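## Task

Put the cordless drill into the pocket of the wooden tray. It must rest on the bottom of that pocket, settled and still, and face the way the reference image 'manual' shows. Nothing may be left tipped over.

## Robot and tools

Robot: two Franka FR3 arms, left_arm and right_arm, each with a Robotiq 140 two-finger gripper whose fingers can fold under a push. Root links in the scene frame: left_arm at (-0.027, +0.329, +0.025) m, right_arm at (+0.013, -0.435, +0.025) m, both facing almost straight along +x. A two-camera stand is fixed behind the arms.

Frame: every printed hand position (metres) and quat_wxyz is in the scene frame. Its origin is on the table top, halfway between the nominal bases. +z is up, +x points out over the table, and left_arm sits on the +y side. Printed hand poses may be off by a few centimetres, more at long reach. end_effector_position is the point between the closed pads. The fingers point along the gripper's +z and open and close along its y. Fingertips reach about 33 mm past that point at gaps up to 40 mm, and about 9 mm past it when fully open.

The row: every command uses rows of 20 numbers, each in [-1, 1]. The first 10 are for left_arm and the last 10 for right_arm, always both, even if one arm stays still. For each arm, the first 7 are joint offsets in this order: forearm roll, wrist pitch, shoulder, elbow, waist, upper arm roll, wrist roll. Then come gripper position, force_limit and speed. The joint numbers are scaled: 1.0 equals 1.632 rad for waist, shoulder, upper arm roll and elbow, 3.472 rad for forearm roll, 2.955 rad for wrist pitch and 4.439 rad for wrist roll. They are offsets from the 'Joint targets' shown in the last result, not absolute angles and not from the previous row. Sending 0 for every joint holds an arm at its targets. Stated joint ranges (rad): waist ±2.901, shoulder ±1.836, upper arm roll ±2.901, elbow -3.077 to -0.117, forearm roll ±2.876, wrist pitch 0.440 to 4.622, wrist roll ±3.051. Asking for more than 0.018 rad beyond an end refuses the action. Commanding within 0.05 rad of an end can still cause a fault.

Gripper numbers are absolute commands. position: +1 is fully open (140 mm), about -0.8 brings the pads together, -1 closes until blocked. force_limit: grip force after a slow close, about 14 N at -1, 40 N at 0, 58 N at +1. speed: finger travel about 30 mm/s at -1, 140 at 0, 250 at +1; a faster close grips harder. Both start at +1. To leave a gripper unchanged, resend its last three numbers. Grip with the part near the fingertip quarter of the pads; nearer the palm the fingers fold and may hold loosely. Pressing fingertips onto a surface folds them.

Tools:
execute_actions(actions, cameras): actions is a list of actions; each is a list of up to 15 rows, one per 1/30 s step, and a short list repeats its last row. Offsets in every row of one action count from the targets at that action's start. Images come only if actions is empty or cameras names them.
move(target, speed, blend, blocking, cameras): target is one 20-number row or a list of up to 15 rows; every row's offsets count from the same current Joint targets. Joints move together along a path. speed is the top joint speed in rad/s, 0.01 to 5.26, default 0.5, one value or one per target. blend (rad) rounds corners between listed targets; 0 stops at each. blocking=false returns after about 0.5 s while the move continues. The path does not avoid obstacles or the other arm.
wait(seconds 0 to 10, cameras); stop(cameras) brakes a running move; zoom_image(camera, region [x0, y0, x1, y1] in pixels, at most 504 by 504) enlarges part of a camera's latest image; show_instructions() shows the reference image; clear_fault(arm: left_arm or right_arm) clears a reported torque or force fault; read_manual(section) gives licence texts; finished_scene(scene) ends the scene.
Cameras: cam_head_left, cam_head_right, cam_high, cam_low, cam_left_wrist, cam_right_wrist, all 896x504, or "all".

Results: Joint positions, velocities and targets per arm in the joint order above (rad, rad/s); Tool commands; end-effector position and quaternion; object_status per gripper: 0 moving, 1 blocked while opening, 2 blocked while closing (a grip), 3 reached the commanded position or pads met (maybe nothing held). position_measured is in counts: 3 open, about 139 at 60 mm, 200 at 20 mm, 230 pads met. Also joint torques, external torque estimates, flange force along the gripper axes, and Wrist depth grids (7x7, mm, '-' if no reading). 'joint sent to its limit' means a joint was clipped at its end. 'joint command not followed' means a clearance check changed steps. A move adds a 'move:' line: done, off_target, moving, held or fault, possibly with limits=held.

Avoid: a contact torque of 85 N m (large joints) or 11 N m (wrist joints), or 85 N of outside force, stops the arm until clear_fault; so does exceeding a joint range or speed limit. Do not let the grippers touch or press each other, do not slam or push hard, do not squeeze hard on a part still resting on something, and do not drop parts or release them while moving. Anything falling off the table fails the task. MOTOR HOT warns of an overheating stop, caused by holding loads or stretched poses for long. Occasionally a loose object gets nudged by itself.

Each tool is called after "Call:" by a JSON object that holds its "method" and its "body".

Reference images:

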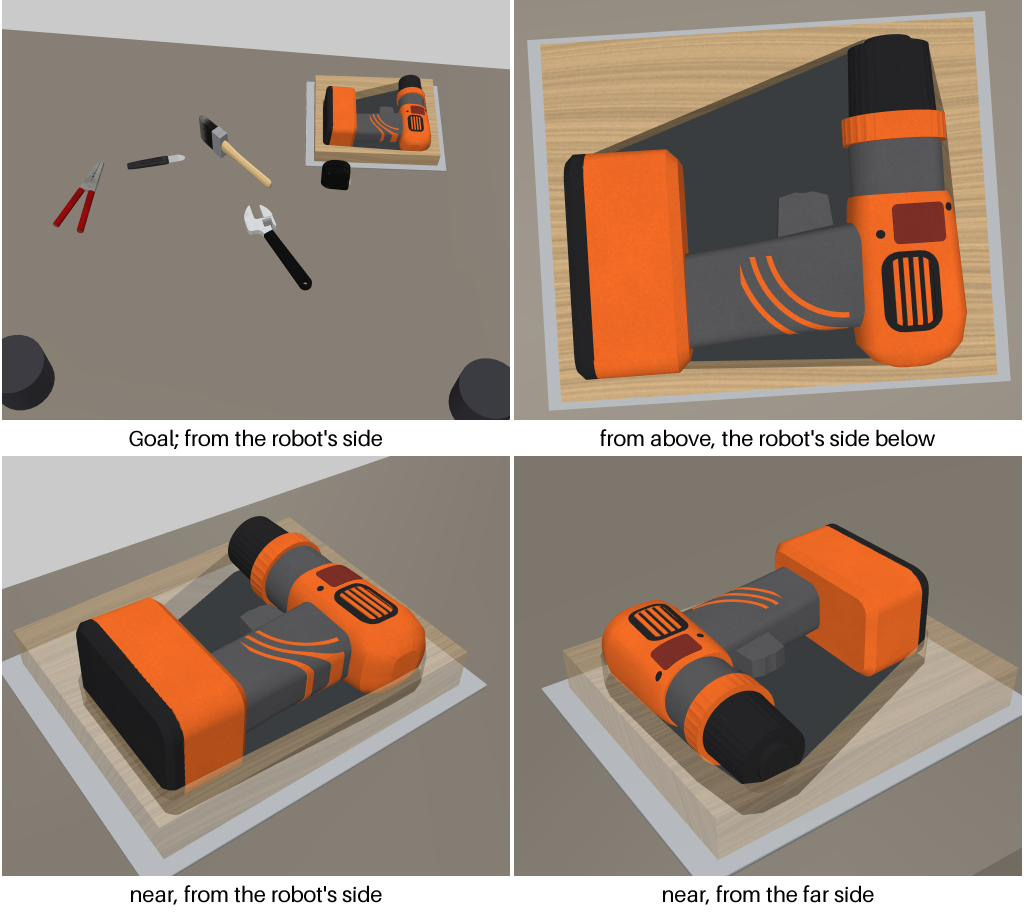

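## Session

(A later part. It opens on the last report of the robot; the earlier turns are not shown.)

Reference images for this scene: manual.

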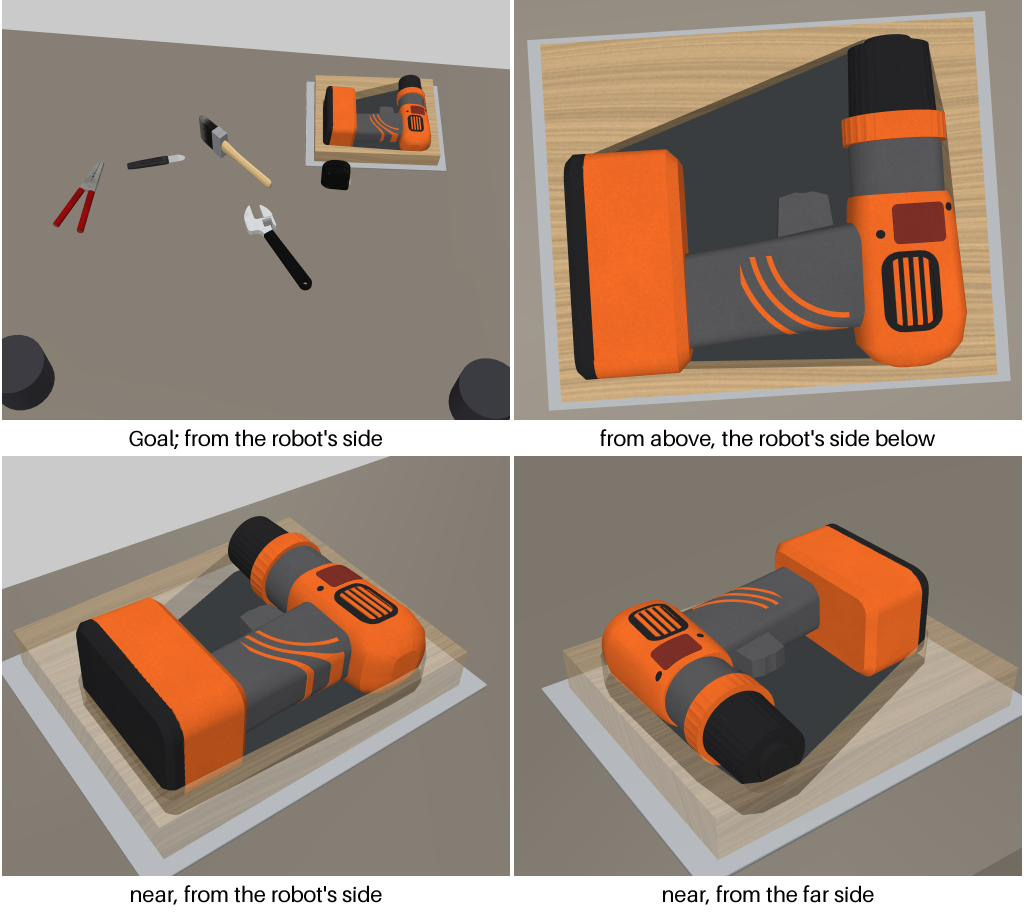

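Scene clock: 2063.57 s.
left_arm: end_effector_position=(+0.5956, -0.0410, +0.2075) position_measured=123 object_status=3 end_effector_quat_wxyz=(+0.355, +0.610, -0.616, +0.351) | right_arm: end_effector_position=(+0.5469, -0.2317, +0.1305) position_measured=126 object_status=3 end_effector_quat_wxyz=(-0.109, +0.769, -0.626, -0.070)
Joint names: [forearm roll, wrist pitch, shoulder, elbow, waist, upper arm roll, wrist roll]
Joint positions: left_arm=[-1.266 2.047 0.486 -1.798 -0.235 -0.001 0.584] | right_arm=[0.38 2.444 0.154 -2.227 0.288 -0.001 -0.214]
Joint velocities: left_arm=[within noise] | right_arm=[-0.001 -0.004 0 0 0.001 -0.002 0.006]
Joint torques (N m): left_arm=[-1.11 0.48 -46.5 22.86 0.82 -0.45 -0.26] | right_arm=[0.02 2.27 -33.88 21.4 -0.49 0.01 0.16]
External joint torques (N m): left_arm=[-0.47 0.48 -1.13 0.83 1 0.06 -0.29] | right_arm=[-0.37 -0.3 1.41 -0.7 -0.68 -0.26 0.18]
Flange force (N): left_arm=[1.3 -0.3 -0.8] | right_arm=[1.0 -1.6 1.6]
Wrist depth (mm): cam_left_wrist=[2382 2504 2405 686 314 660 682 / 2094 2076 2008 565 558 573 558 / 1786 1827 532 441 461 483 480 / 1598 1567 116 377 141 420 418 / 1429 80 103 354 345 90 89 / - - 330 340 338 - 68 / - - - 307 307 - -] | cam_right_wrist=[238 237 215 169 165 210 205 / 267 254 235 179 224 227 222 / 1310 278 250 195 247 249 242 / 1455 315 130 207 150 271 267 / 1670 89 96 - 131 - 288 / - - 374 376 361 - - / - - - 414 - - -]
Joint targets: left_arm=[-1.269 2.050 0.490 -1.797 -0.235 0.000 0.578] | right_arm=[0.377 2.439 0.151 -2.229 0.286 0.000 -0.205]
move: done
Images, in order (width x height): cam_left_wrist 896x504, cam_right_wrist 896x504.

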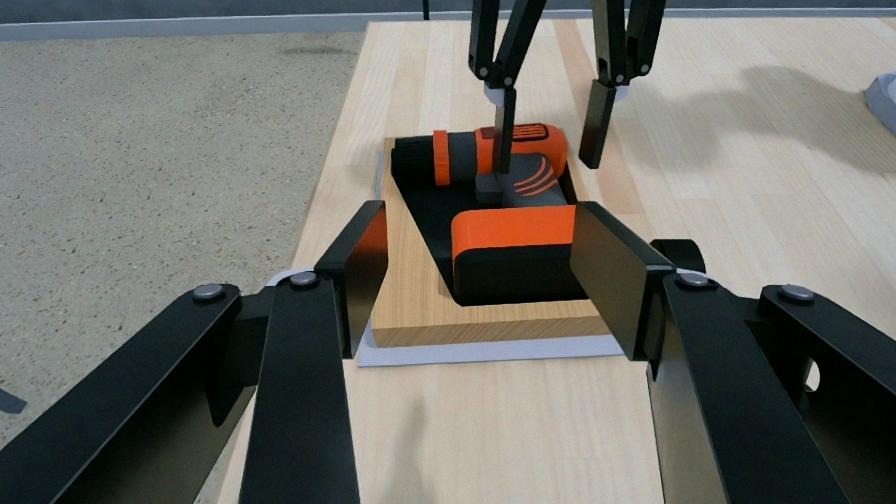

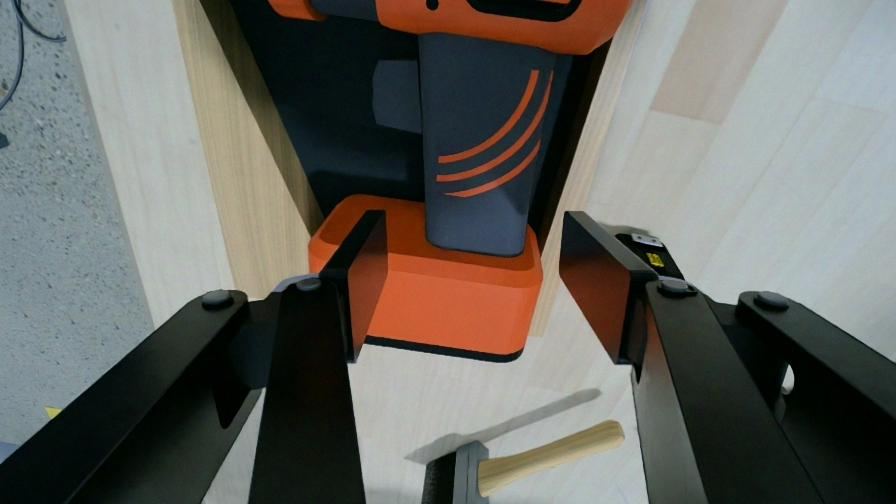

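Call:
{"method": "wait", "body": {"seconds": 0.1, "cameras": ["cam_low","cam_high"]}}

Call:
{"method": "zoom_image", "body": {"camera": "cam_low", "region": [145, 220, 395, 315]}}

Call:
{"method": "zoom_image", "body": {"camera": "cam_high", "region": [260, 245, 400, 345]}}

Scene clock: 2089.47 s.
left_arm: end_effector_position=(+0.5956, -0.0410, +0.2075) position_measured=123 object_status=3 end_effector_quat_wxyz=(+0.355, +0.610, -0.616, +0.351) | right_arm: end_effector_position=(+0.5467, -0.2317, +0.1304) position_measured=126 object_status=3 end_effector_quat_wxyz=(-0.109, +0.768, -0.627, -0.071)
Joint names: [forearm roll, wrist pitch, shoulder, elbow, waist, upper arm roll, wrist roll]
Joint positions: left_arm=[-1.266 2.047 0.486 -1.798 -0.235 -0.001 0.584] | right_arm=[0.38 2.443 0.154 -2.227 0.288 -0.001 -0.212]
Joint torques (N m): left_arm=[-1.1 0.46 -46.5 22.84 0.82 -0.44 -0.24] | right_arm=[0.02 2.3 -33.86 21.43 -0.48 -0.06 0.16]
External joint torques (N m): left_arm=[-0.46 0.44 -0.92 0.69 0.73 -0.16 -0.27] | right_arm=[-0.37 -0.28 1.45 -0.69 -0.41 -0.09 0.17]
Flange force (N): left_arm=[1.2 -0.1 -0.3] | right_arm=[0.6 -1.7 1.8]
Wrist depth (mm): cam_left_wrist=[2479 2557 2454 692 316 671 688 / 2076 2112 1975 574 561 573 568 / 1786 1799 533 441 474 487 480 / 1538 1577 116 375 141 421 420 / 1472 80 103 352 346 90 88 / - - 329 339 338 - 68 / - - - 308 307 - -] | cam_right_wrist=[237 239 215 168 - 210 206 / 1162 256 231 181 223 228 222 / 1317 283 - 197 250 249 242 / 1473 315 118 209 149 273 268 / 1613 89 96 - 130 - 288 / - - 375 379 364 - - / - - - 423 - - -]
Joint targets: left_arm=[-1.269 2.050 0.490 -1.797 -0.235 0.000 0.578] | right_arm=[0.377 2.439 0.151 -2.229 0.286 0.000 -0.205]
Tool commands: left_gripper/position=+0.05 left_gripper/force_limit=+0.2 left_gripper/speed=-1.0 right_gripper/position=+0.03 right_gripper/force_limit=-1.0 right_gripper/speed=-1.0
wait: 0.10 s; at rest from the start
Images, in order (width x height): cam_high 896x504, cam_low 896x504.

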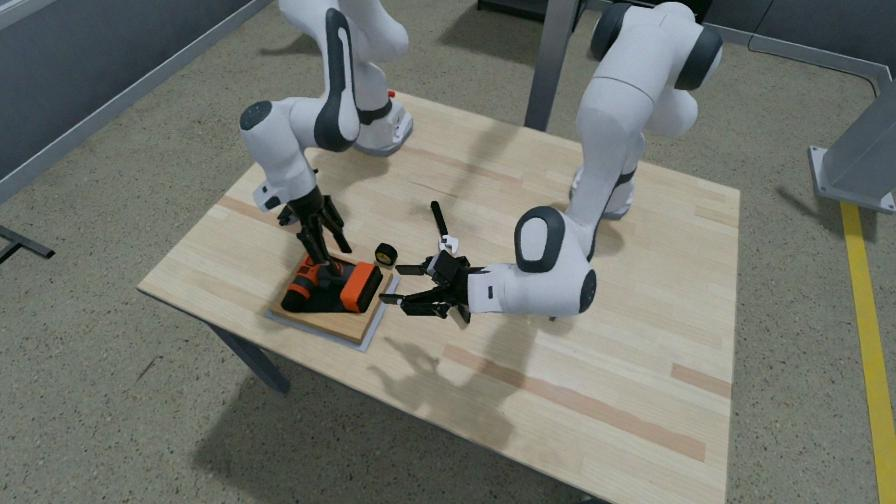

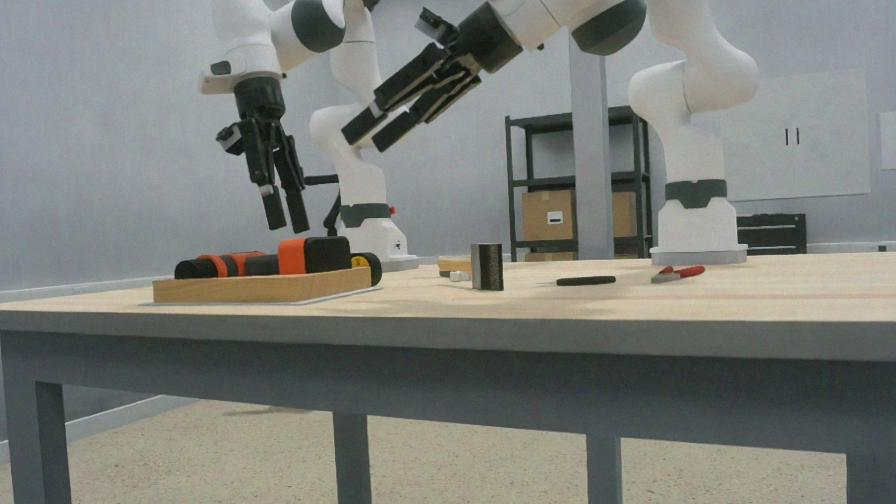

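Scaled by 2.016.

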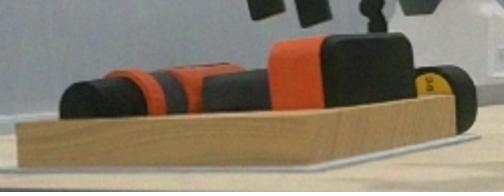

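Scaled by 3.600.

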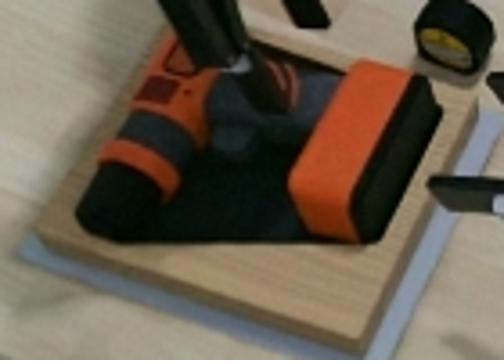

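Call:
{"method": "move", "body": {"target": [0,0,0,0,0,0,0,0.05,0.2,-1,0,-0.06,-0.17,0,-0.05,0,0,0.03,-1,-1], "speed": 0.3, "cameras": ["cam_right_wrist","cam_left_wrist","cam_head_right"]}}

Call:
{"method": "zoom_image", "body": {"camera": "cam_left_wrist", "region": [360, 80, 640, 370]}}

Call:
{"method": "zoom_image", "body": {"camera": "cam_head_right", "region": [455, 275, 540, 340]}}

Scene clock: 2115.40 s.
left_arm: end_effector_position=(+0.5956, -0.0410, +0.2075) position_measured=123 object_status=3 end_effector_quat_wxyz=(+0.355, +0.610, -0.616, +0.351) | right_arm: end_effector_position=(+0.5496, -0.2587, +0.2700) position_measured=126 object_status=3 end_effector_quat_wxyz=(-0.167, +0.757, -0.629, -0.050)
Joint names: [forearm roll, wrist pitch, shoulder, elbow, waist, upper arm roll, wrist roll]
Joint positions: left_arm=[-1.266 2.047 0.486 -1.798 -0.235 -0.001 0.584] | right_arm=[0.38 2.266 -0.126 -2.227 0.207 0 -0.212]
Joint velocities: left_arm=[within noise] | right_arm=[0.001 -0.004 -0.001 0.001 0 -0.001 -0.001]
Joint torques (N m): left_arm=[-1.1 0.47 -46.51 22.9 0.78 -0.45 -0.25] | right_arm=[0.37 2.45 -26.77 24.2 -0.51 -0.53 0.16]
External joint torques (N m): left_arm=[-0.47 0.45 -1.1 0.84 0.78 -0.09 -0.28] | right_arm=[-0.33 -0.32 1.45 -0.53 -0.5 -0.41 0.18]
Flange force (N): left_arm=[1.5 -0.3 -0.5] | right_arm=[1.0 -2.5 1.2]
Wrist depth (mm): cam_left_wrist=[2699 2531 2504 725 708 688 690 / 2208 2169 2041 588 584 574 564 / 1840 1799 535 447 474 486 478 / 1577 1500 117 379 141 420 419 / 1404 80 103 352 348 90 89 / - - 328 340 339 - 68 / - - - 308 306 - -] | cam_right_wrist=[1387 1282 369 289 312 314 300 / 1355 1437 405 371 346 342 322 / 1743 1635 462 364 384 373 352 / 1992 1852 142 477 131 411 389 / 2470 92 97 540 130 - 413 / - - 653 632 587 - - / - - - 739 683 - -]
Joint targets: left_arm=[-1.269 2.050 0.490 -1.797 -0.235 0.000 0.578] | right_arm=[0.377 2.262 -0.126 -2.229 0.205 0.000 -0.205]
move: done
Images, in order (width x height): cam_head_right 896x504, cam_left_wrist 896x504, cam_right_wrist 896x504.

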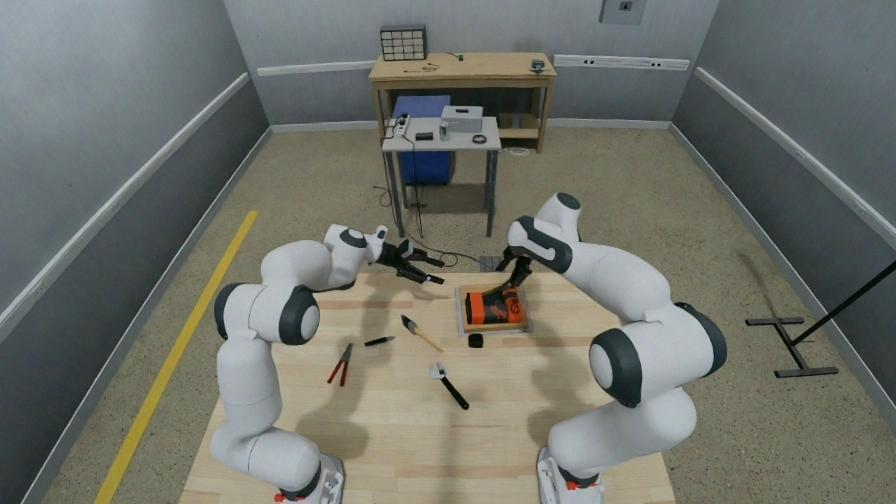

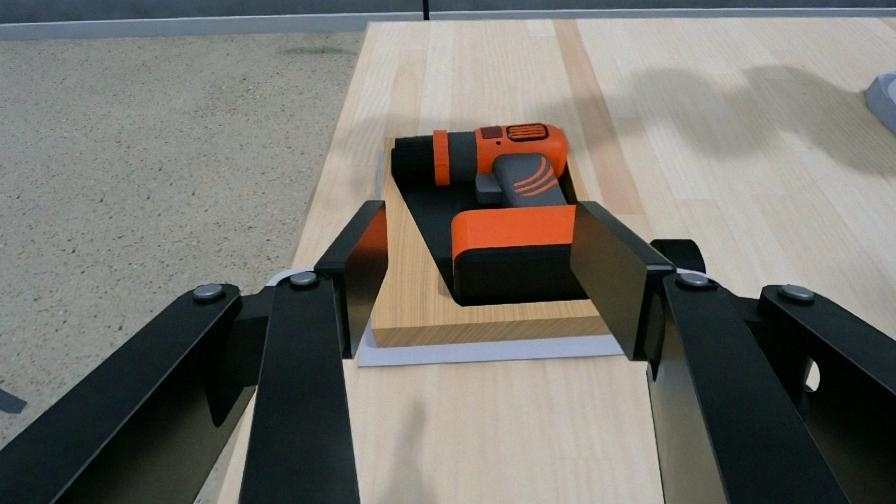

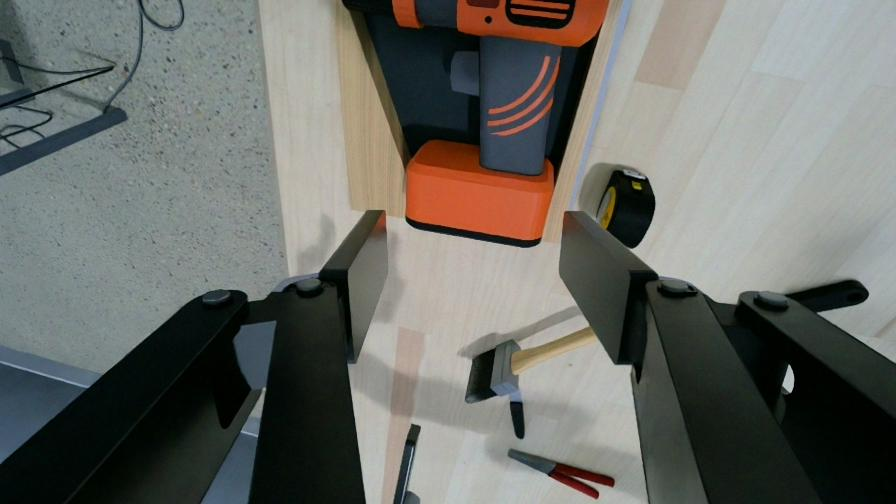

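Scaled by 1.738.

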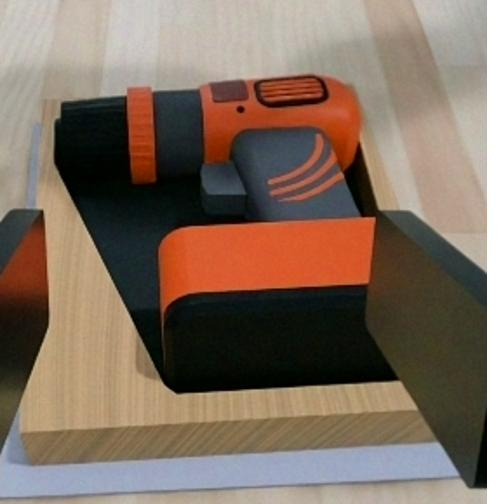

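Scaled by 5.929.

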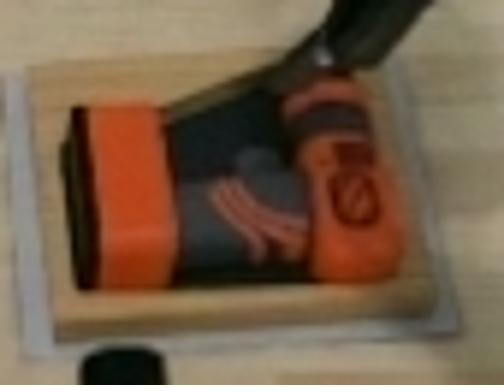

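Call:
{"method": "move", "body": {"target": [0,0,0,0,0,0,0,0.05,0.2,-1,0,-0.03,-0.06,0,-0.17,0,0,0.03,-1,-1], "speed": 0.3, "cameras": ["cam_right_wrist"]}}

Call:
{"method": "zoom_image", "body": {"camera": "cam_right_wrist", "region": [260, 0, 640, 380]}}

Scene clock: 2127.80 s.
left_arm: end_effector_position=(+0.5956, -0.0410, +0.2075) position_measured=123 object_status=3 end_effector_quat_wxyz=(+0.355, +0.610, -0.616, +0.351) | right_arm: end_effector_position=(+0.5586, -0.4029, +0.3119) position_measured=126 object_status=3 end_effector_quat_wxyz=(-0.182, +0.672, -0.717, -0.030)
Joint names: [forearm roll, wrist pitch, shoulder, elbow, waist, upper arm roll, wrist roll]
Joint positions: left_arm=[-1.266 2.047 0.486 -1.798 -0.235 -0.001 0.584] | right_arm=[0.38 2.178 -0.222 -2.228 -0.071 -0.001 -0.212]
Joint velocities: left_arm=[within noise] | right_arm=[0.002 -0.003 0.001 -0.001 -0.001 0.001 0]
Joint torques (N m): left_arm=[-1.11 0.46 -46.49 22.85 0.78 -0.43 -0.26] | right_arm=[0.52 2.48 -24.25 24.94 -0.43 -0.24 0.17]
External joint torques (N m): left_arm=[-0.48 0.42 -1.11 0.8 0.55 -0.26 -0.28] | right_arm=[-0.32 -0.3 1.11 -0.29 -0.36 0.05 0.2]
Flange force (N): left_arm=[1.6 -0.1 -0.2] | right_arm=[0.2 -2.4 0.6]
Wrist depth (mm): cam_left_wrist=[2024 2270 2382 721 708 690 692 / 2059 2076 1959 593 578 576 566 / 1869 1799 536 455 479 490 479 / 1609 1567 116 377 141 418 415 / 1455 80 103 355 347 90 89 / - - 327 341 340 - 68 / - - - 307 306 - -] | cam_right_wrist=[1411 1347 410 387 363 345 327 / 1624 1540 465 418 384 380 358 / 1743 1731 1591 - 413 416 389 / 1824 1897 143 529 149 457 431 / 2496 92 96 622 130 - 459 / - - 2280 710 653 - - / - - - 835 801 - -]
Joint targets: left_arm=[-1.269 2.050 0.490 -1.797 -0.235 0.000 0.578] | right_arm=[0.377 2.173 -0.224 -2.229 -0.073 0.000 -0.205]
move: done
Images, in order (width x height): cam_right_wrist 896x504.

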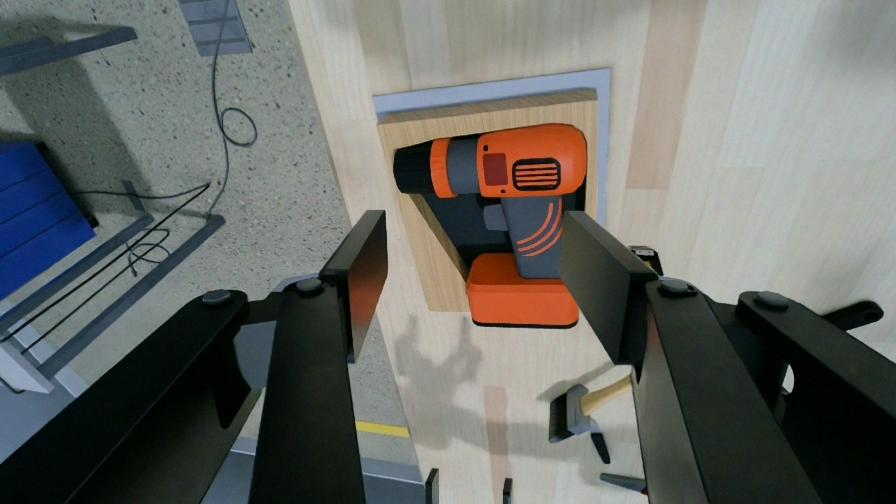

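Scaled by 1.326.

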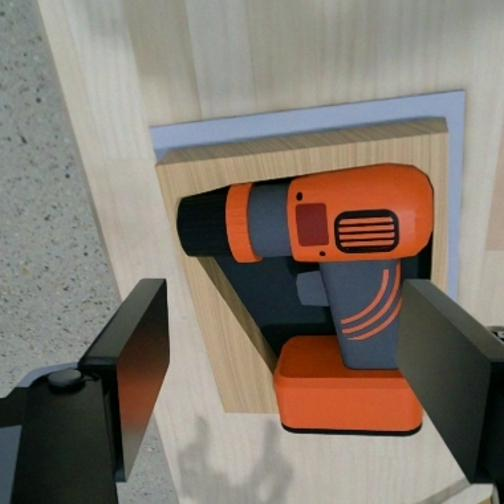

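Call:
{"method": "execute_actions", "body": {"actions": [], "cameras": ["cam_low","cam_left_wrist","cam_right_wrist","cam_high"]}}

Scene clock: 2142.73 s.
left_arm: end_effector_position=(+0.5956, -0.0410, +0.2075) position_measured=123 object_status=3 end_effector_quat_wxyz=(+0.355, +0.610, -0.616, +0.351) | right_arm: end_effector_position=(+0.5585, -0.4028, +0.3118) position_measured=126 object_status=3 end_effector_quat_wxyz=(-0.182, +0.672, -0.717, -0.030)
Joint names: [forearm roll, wrist pitch, shoulder, elbow, waist, upper arm roll, wrist roll]
Joint positions: left_arm=[-1.266 2.047 0.486 -1.798 -0.235 -0.001 0.584] | right_arm=[0.38 2.177 -0.222 -2.228 -0.071 -0.001 -0.212]
Joint velocities: within noise
Joint torques (N m): left_arm=[-1.11 0.48 -46.52 22.87 0.84 -0.45 -0.24] | right_arm=[0.52 2.49 -24.2 24.92 -0.44 -0.28 0.18]
External joint torques (N m): left_arm=[-0.46 0.46 -0.87 0.7 0.87 -0.06 -0.26] | right_arm=[-0.32 -0.3 1.3 -0.4 -0.47 -0.09 0.21]
Flange force (N): left_arm=[1.1 -0.3 -0.4] | right_arm=[0.6 -2.6 0.9]
Wrist depth (mm): cam_left_wrist=[2557 2359 2382 717 710 690 682 / 2131 2059 2024 593 590 577 564 / 1735 1748 533 451 476 484 478 / 1567 1547 116 378 141 422 413 / 1412 80 103 352 345 90 89 / - - 328 338 339 - 68 / - - - 306 306 - -] | cam_right_wrist=[1387 1332 412 388 366 345 329 / 1647 1501 461 415 391 378 358 / 1783 1670 1520 - 415 415 389 / 1810 1824 142 523 149 459 430 / 2522 92 96 622 130 - 459 / - - 2302 708 651 - - / - - - 847 790 - -]
Joint targets: left_arm=[-1.269 2.050 0.490 -1.797 -0.235 0.000 0.578] | right_arm=[0.377 2.173 -0.224 -2.229 -0.073 0.000 -0.205]
Tool commands: left_gripper/position=+0.05 left_gripper/force_limit=+0.2 left_gripper/speed=-1.0 right_gripper/position=+0.03 right_gripper/force_limit=-1.0 right_gripper/speed=-1.0
Images, in order (width x height): cam_high 896x504, cam_low 896x504, cam_left_wrist 896x504, cam_right_wrist 896x504.

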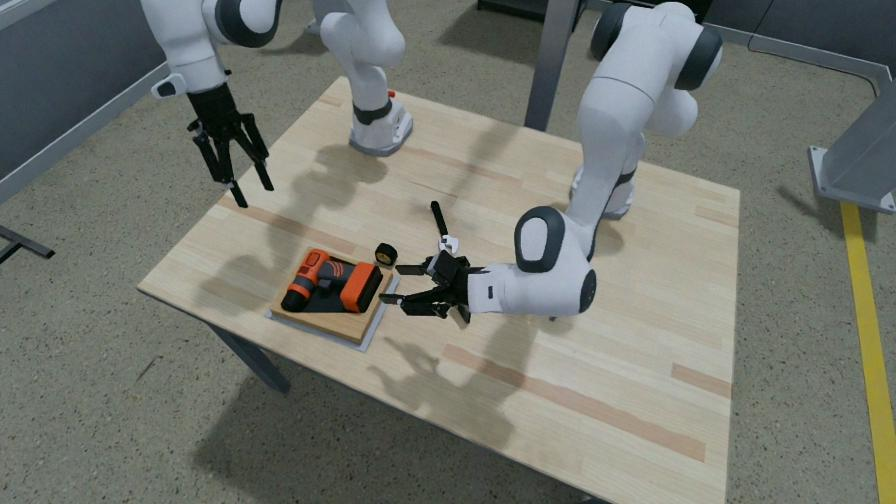

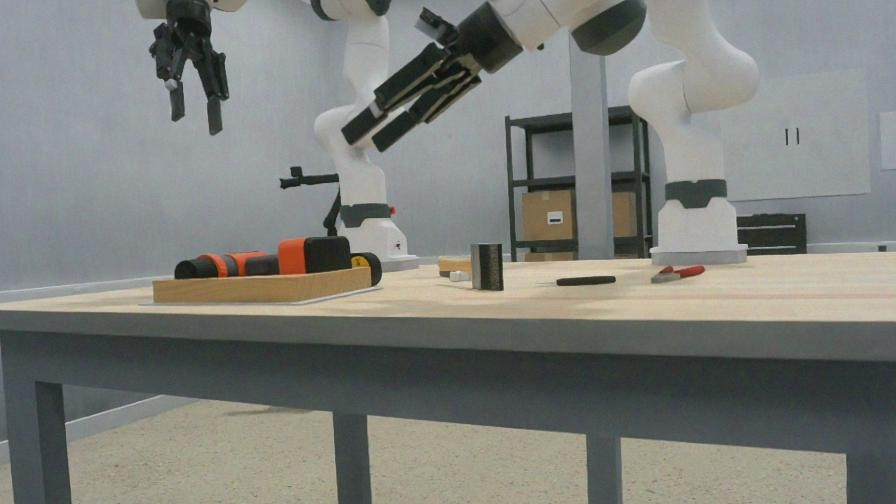

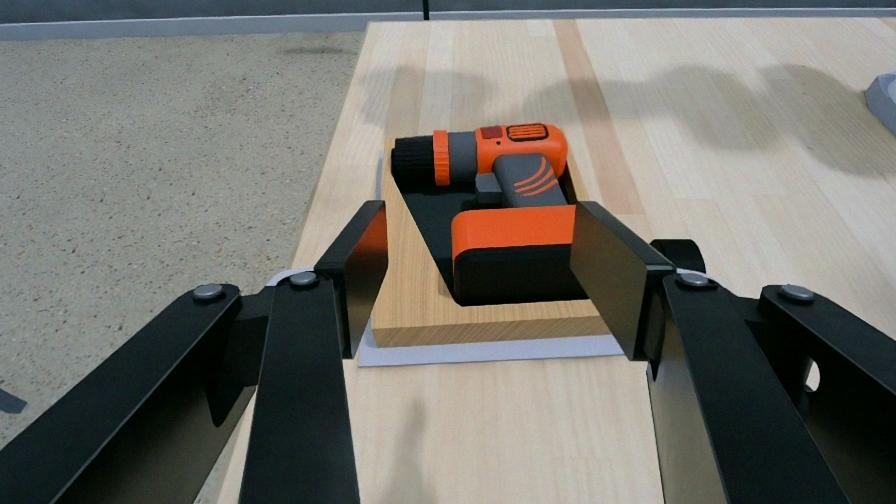

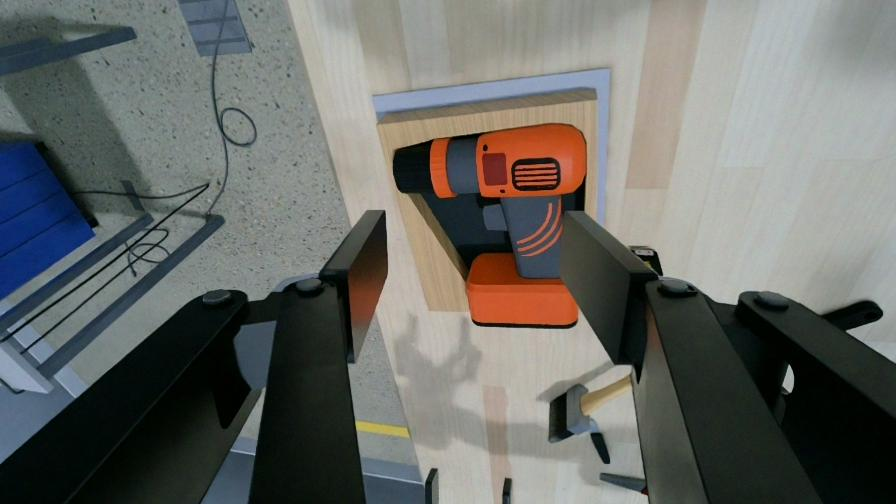

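Call:
{"method": "zoom_image", "body": {"camera": "cam_low", "region": [140, 220, 400, 320]}}

Call:
{"method": "zoom_image", "body": {"camera": "cam_left_wrist", "region": [370, 110, 640, 370]}}

Call:
{"method": "zoom_image", "body": {"camera": "cam_right_wrist", "region": [370, 60, 630, 340]}}

Scaled by 1.938.

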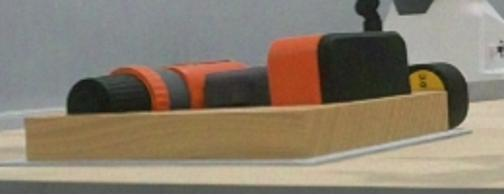

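Scaled by 1.867.

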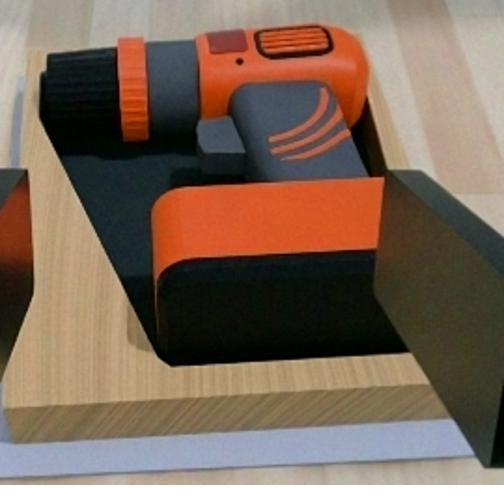

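Scaled by 1.800.

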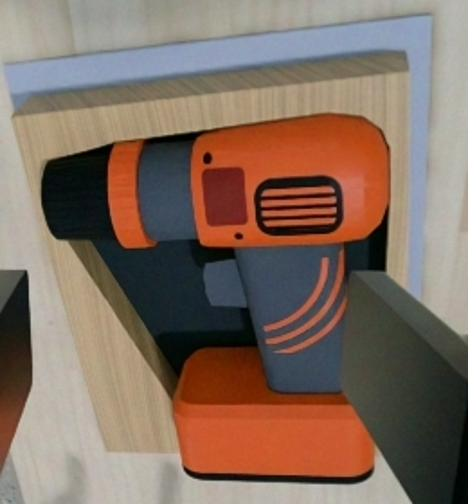

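Call:
{"method": "zoom_image", "body": {"camera": "cam_low", "region": [265, 225, 385, 310]}}

Call:
{"method": "zoom_image", "body": {"camera": "cam_left_wrist", "region": [440, 190, 600, 320]}}

Call:
{"method": "zoom_image", "body": {"camera": "cam_low", "region": [145, 240, 285, 310]}}

Scaled by 4.200.

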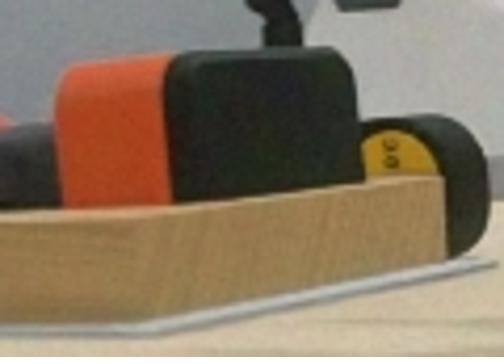

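Scaled by 3.150.

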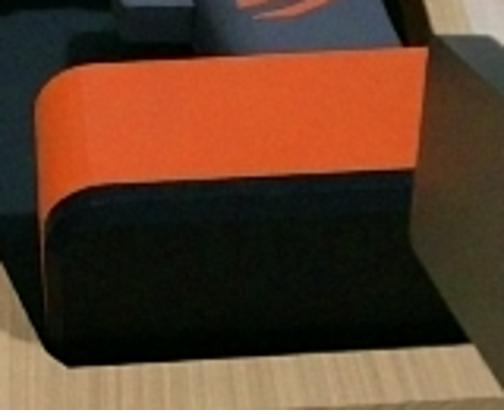

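Scaled by 3.600.

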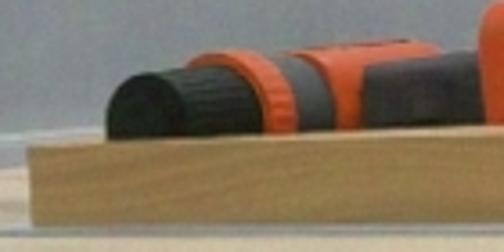

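Call:
{"method": "show_instructions", "body": {}}

Reference images for this scene: manual.

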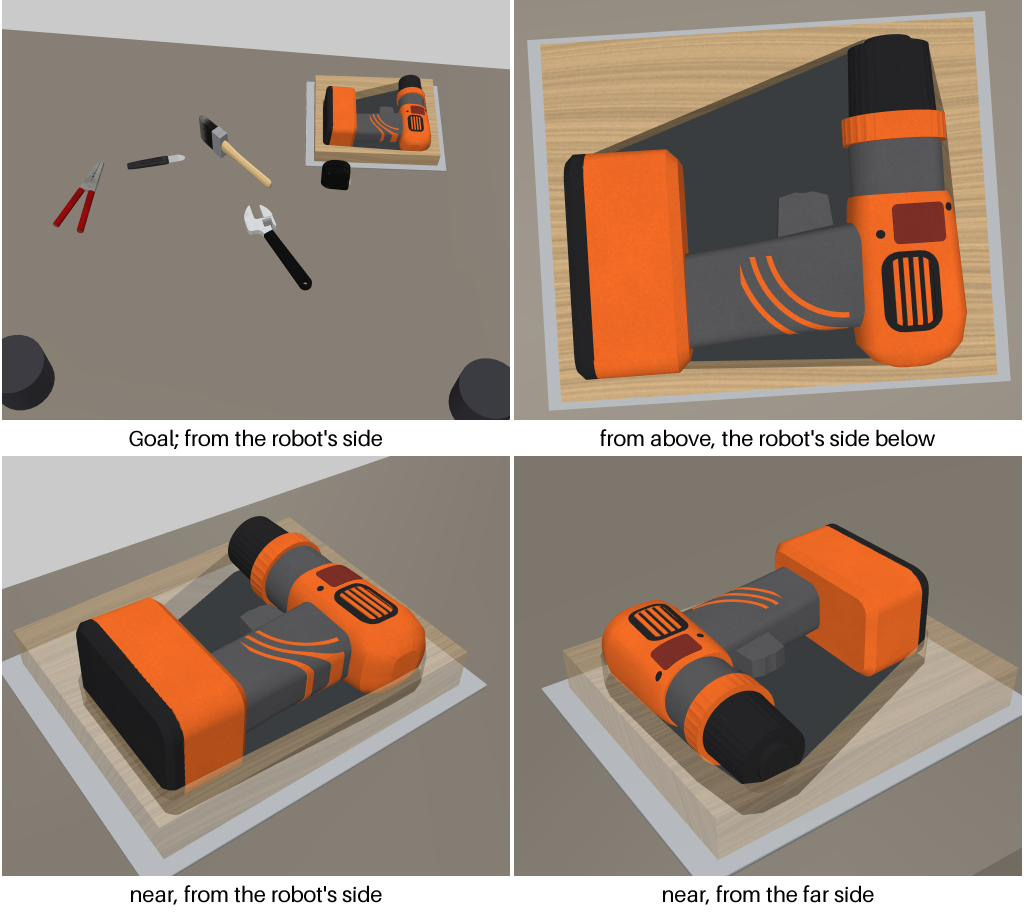

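Call:
{"method": "finished_scene", "body": {"scene": 2}}

The scene is finished: the task was done.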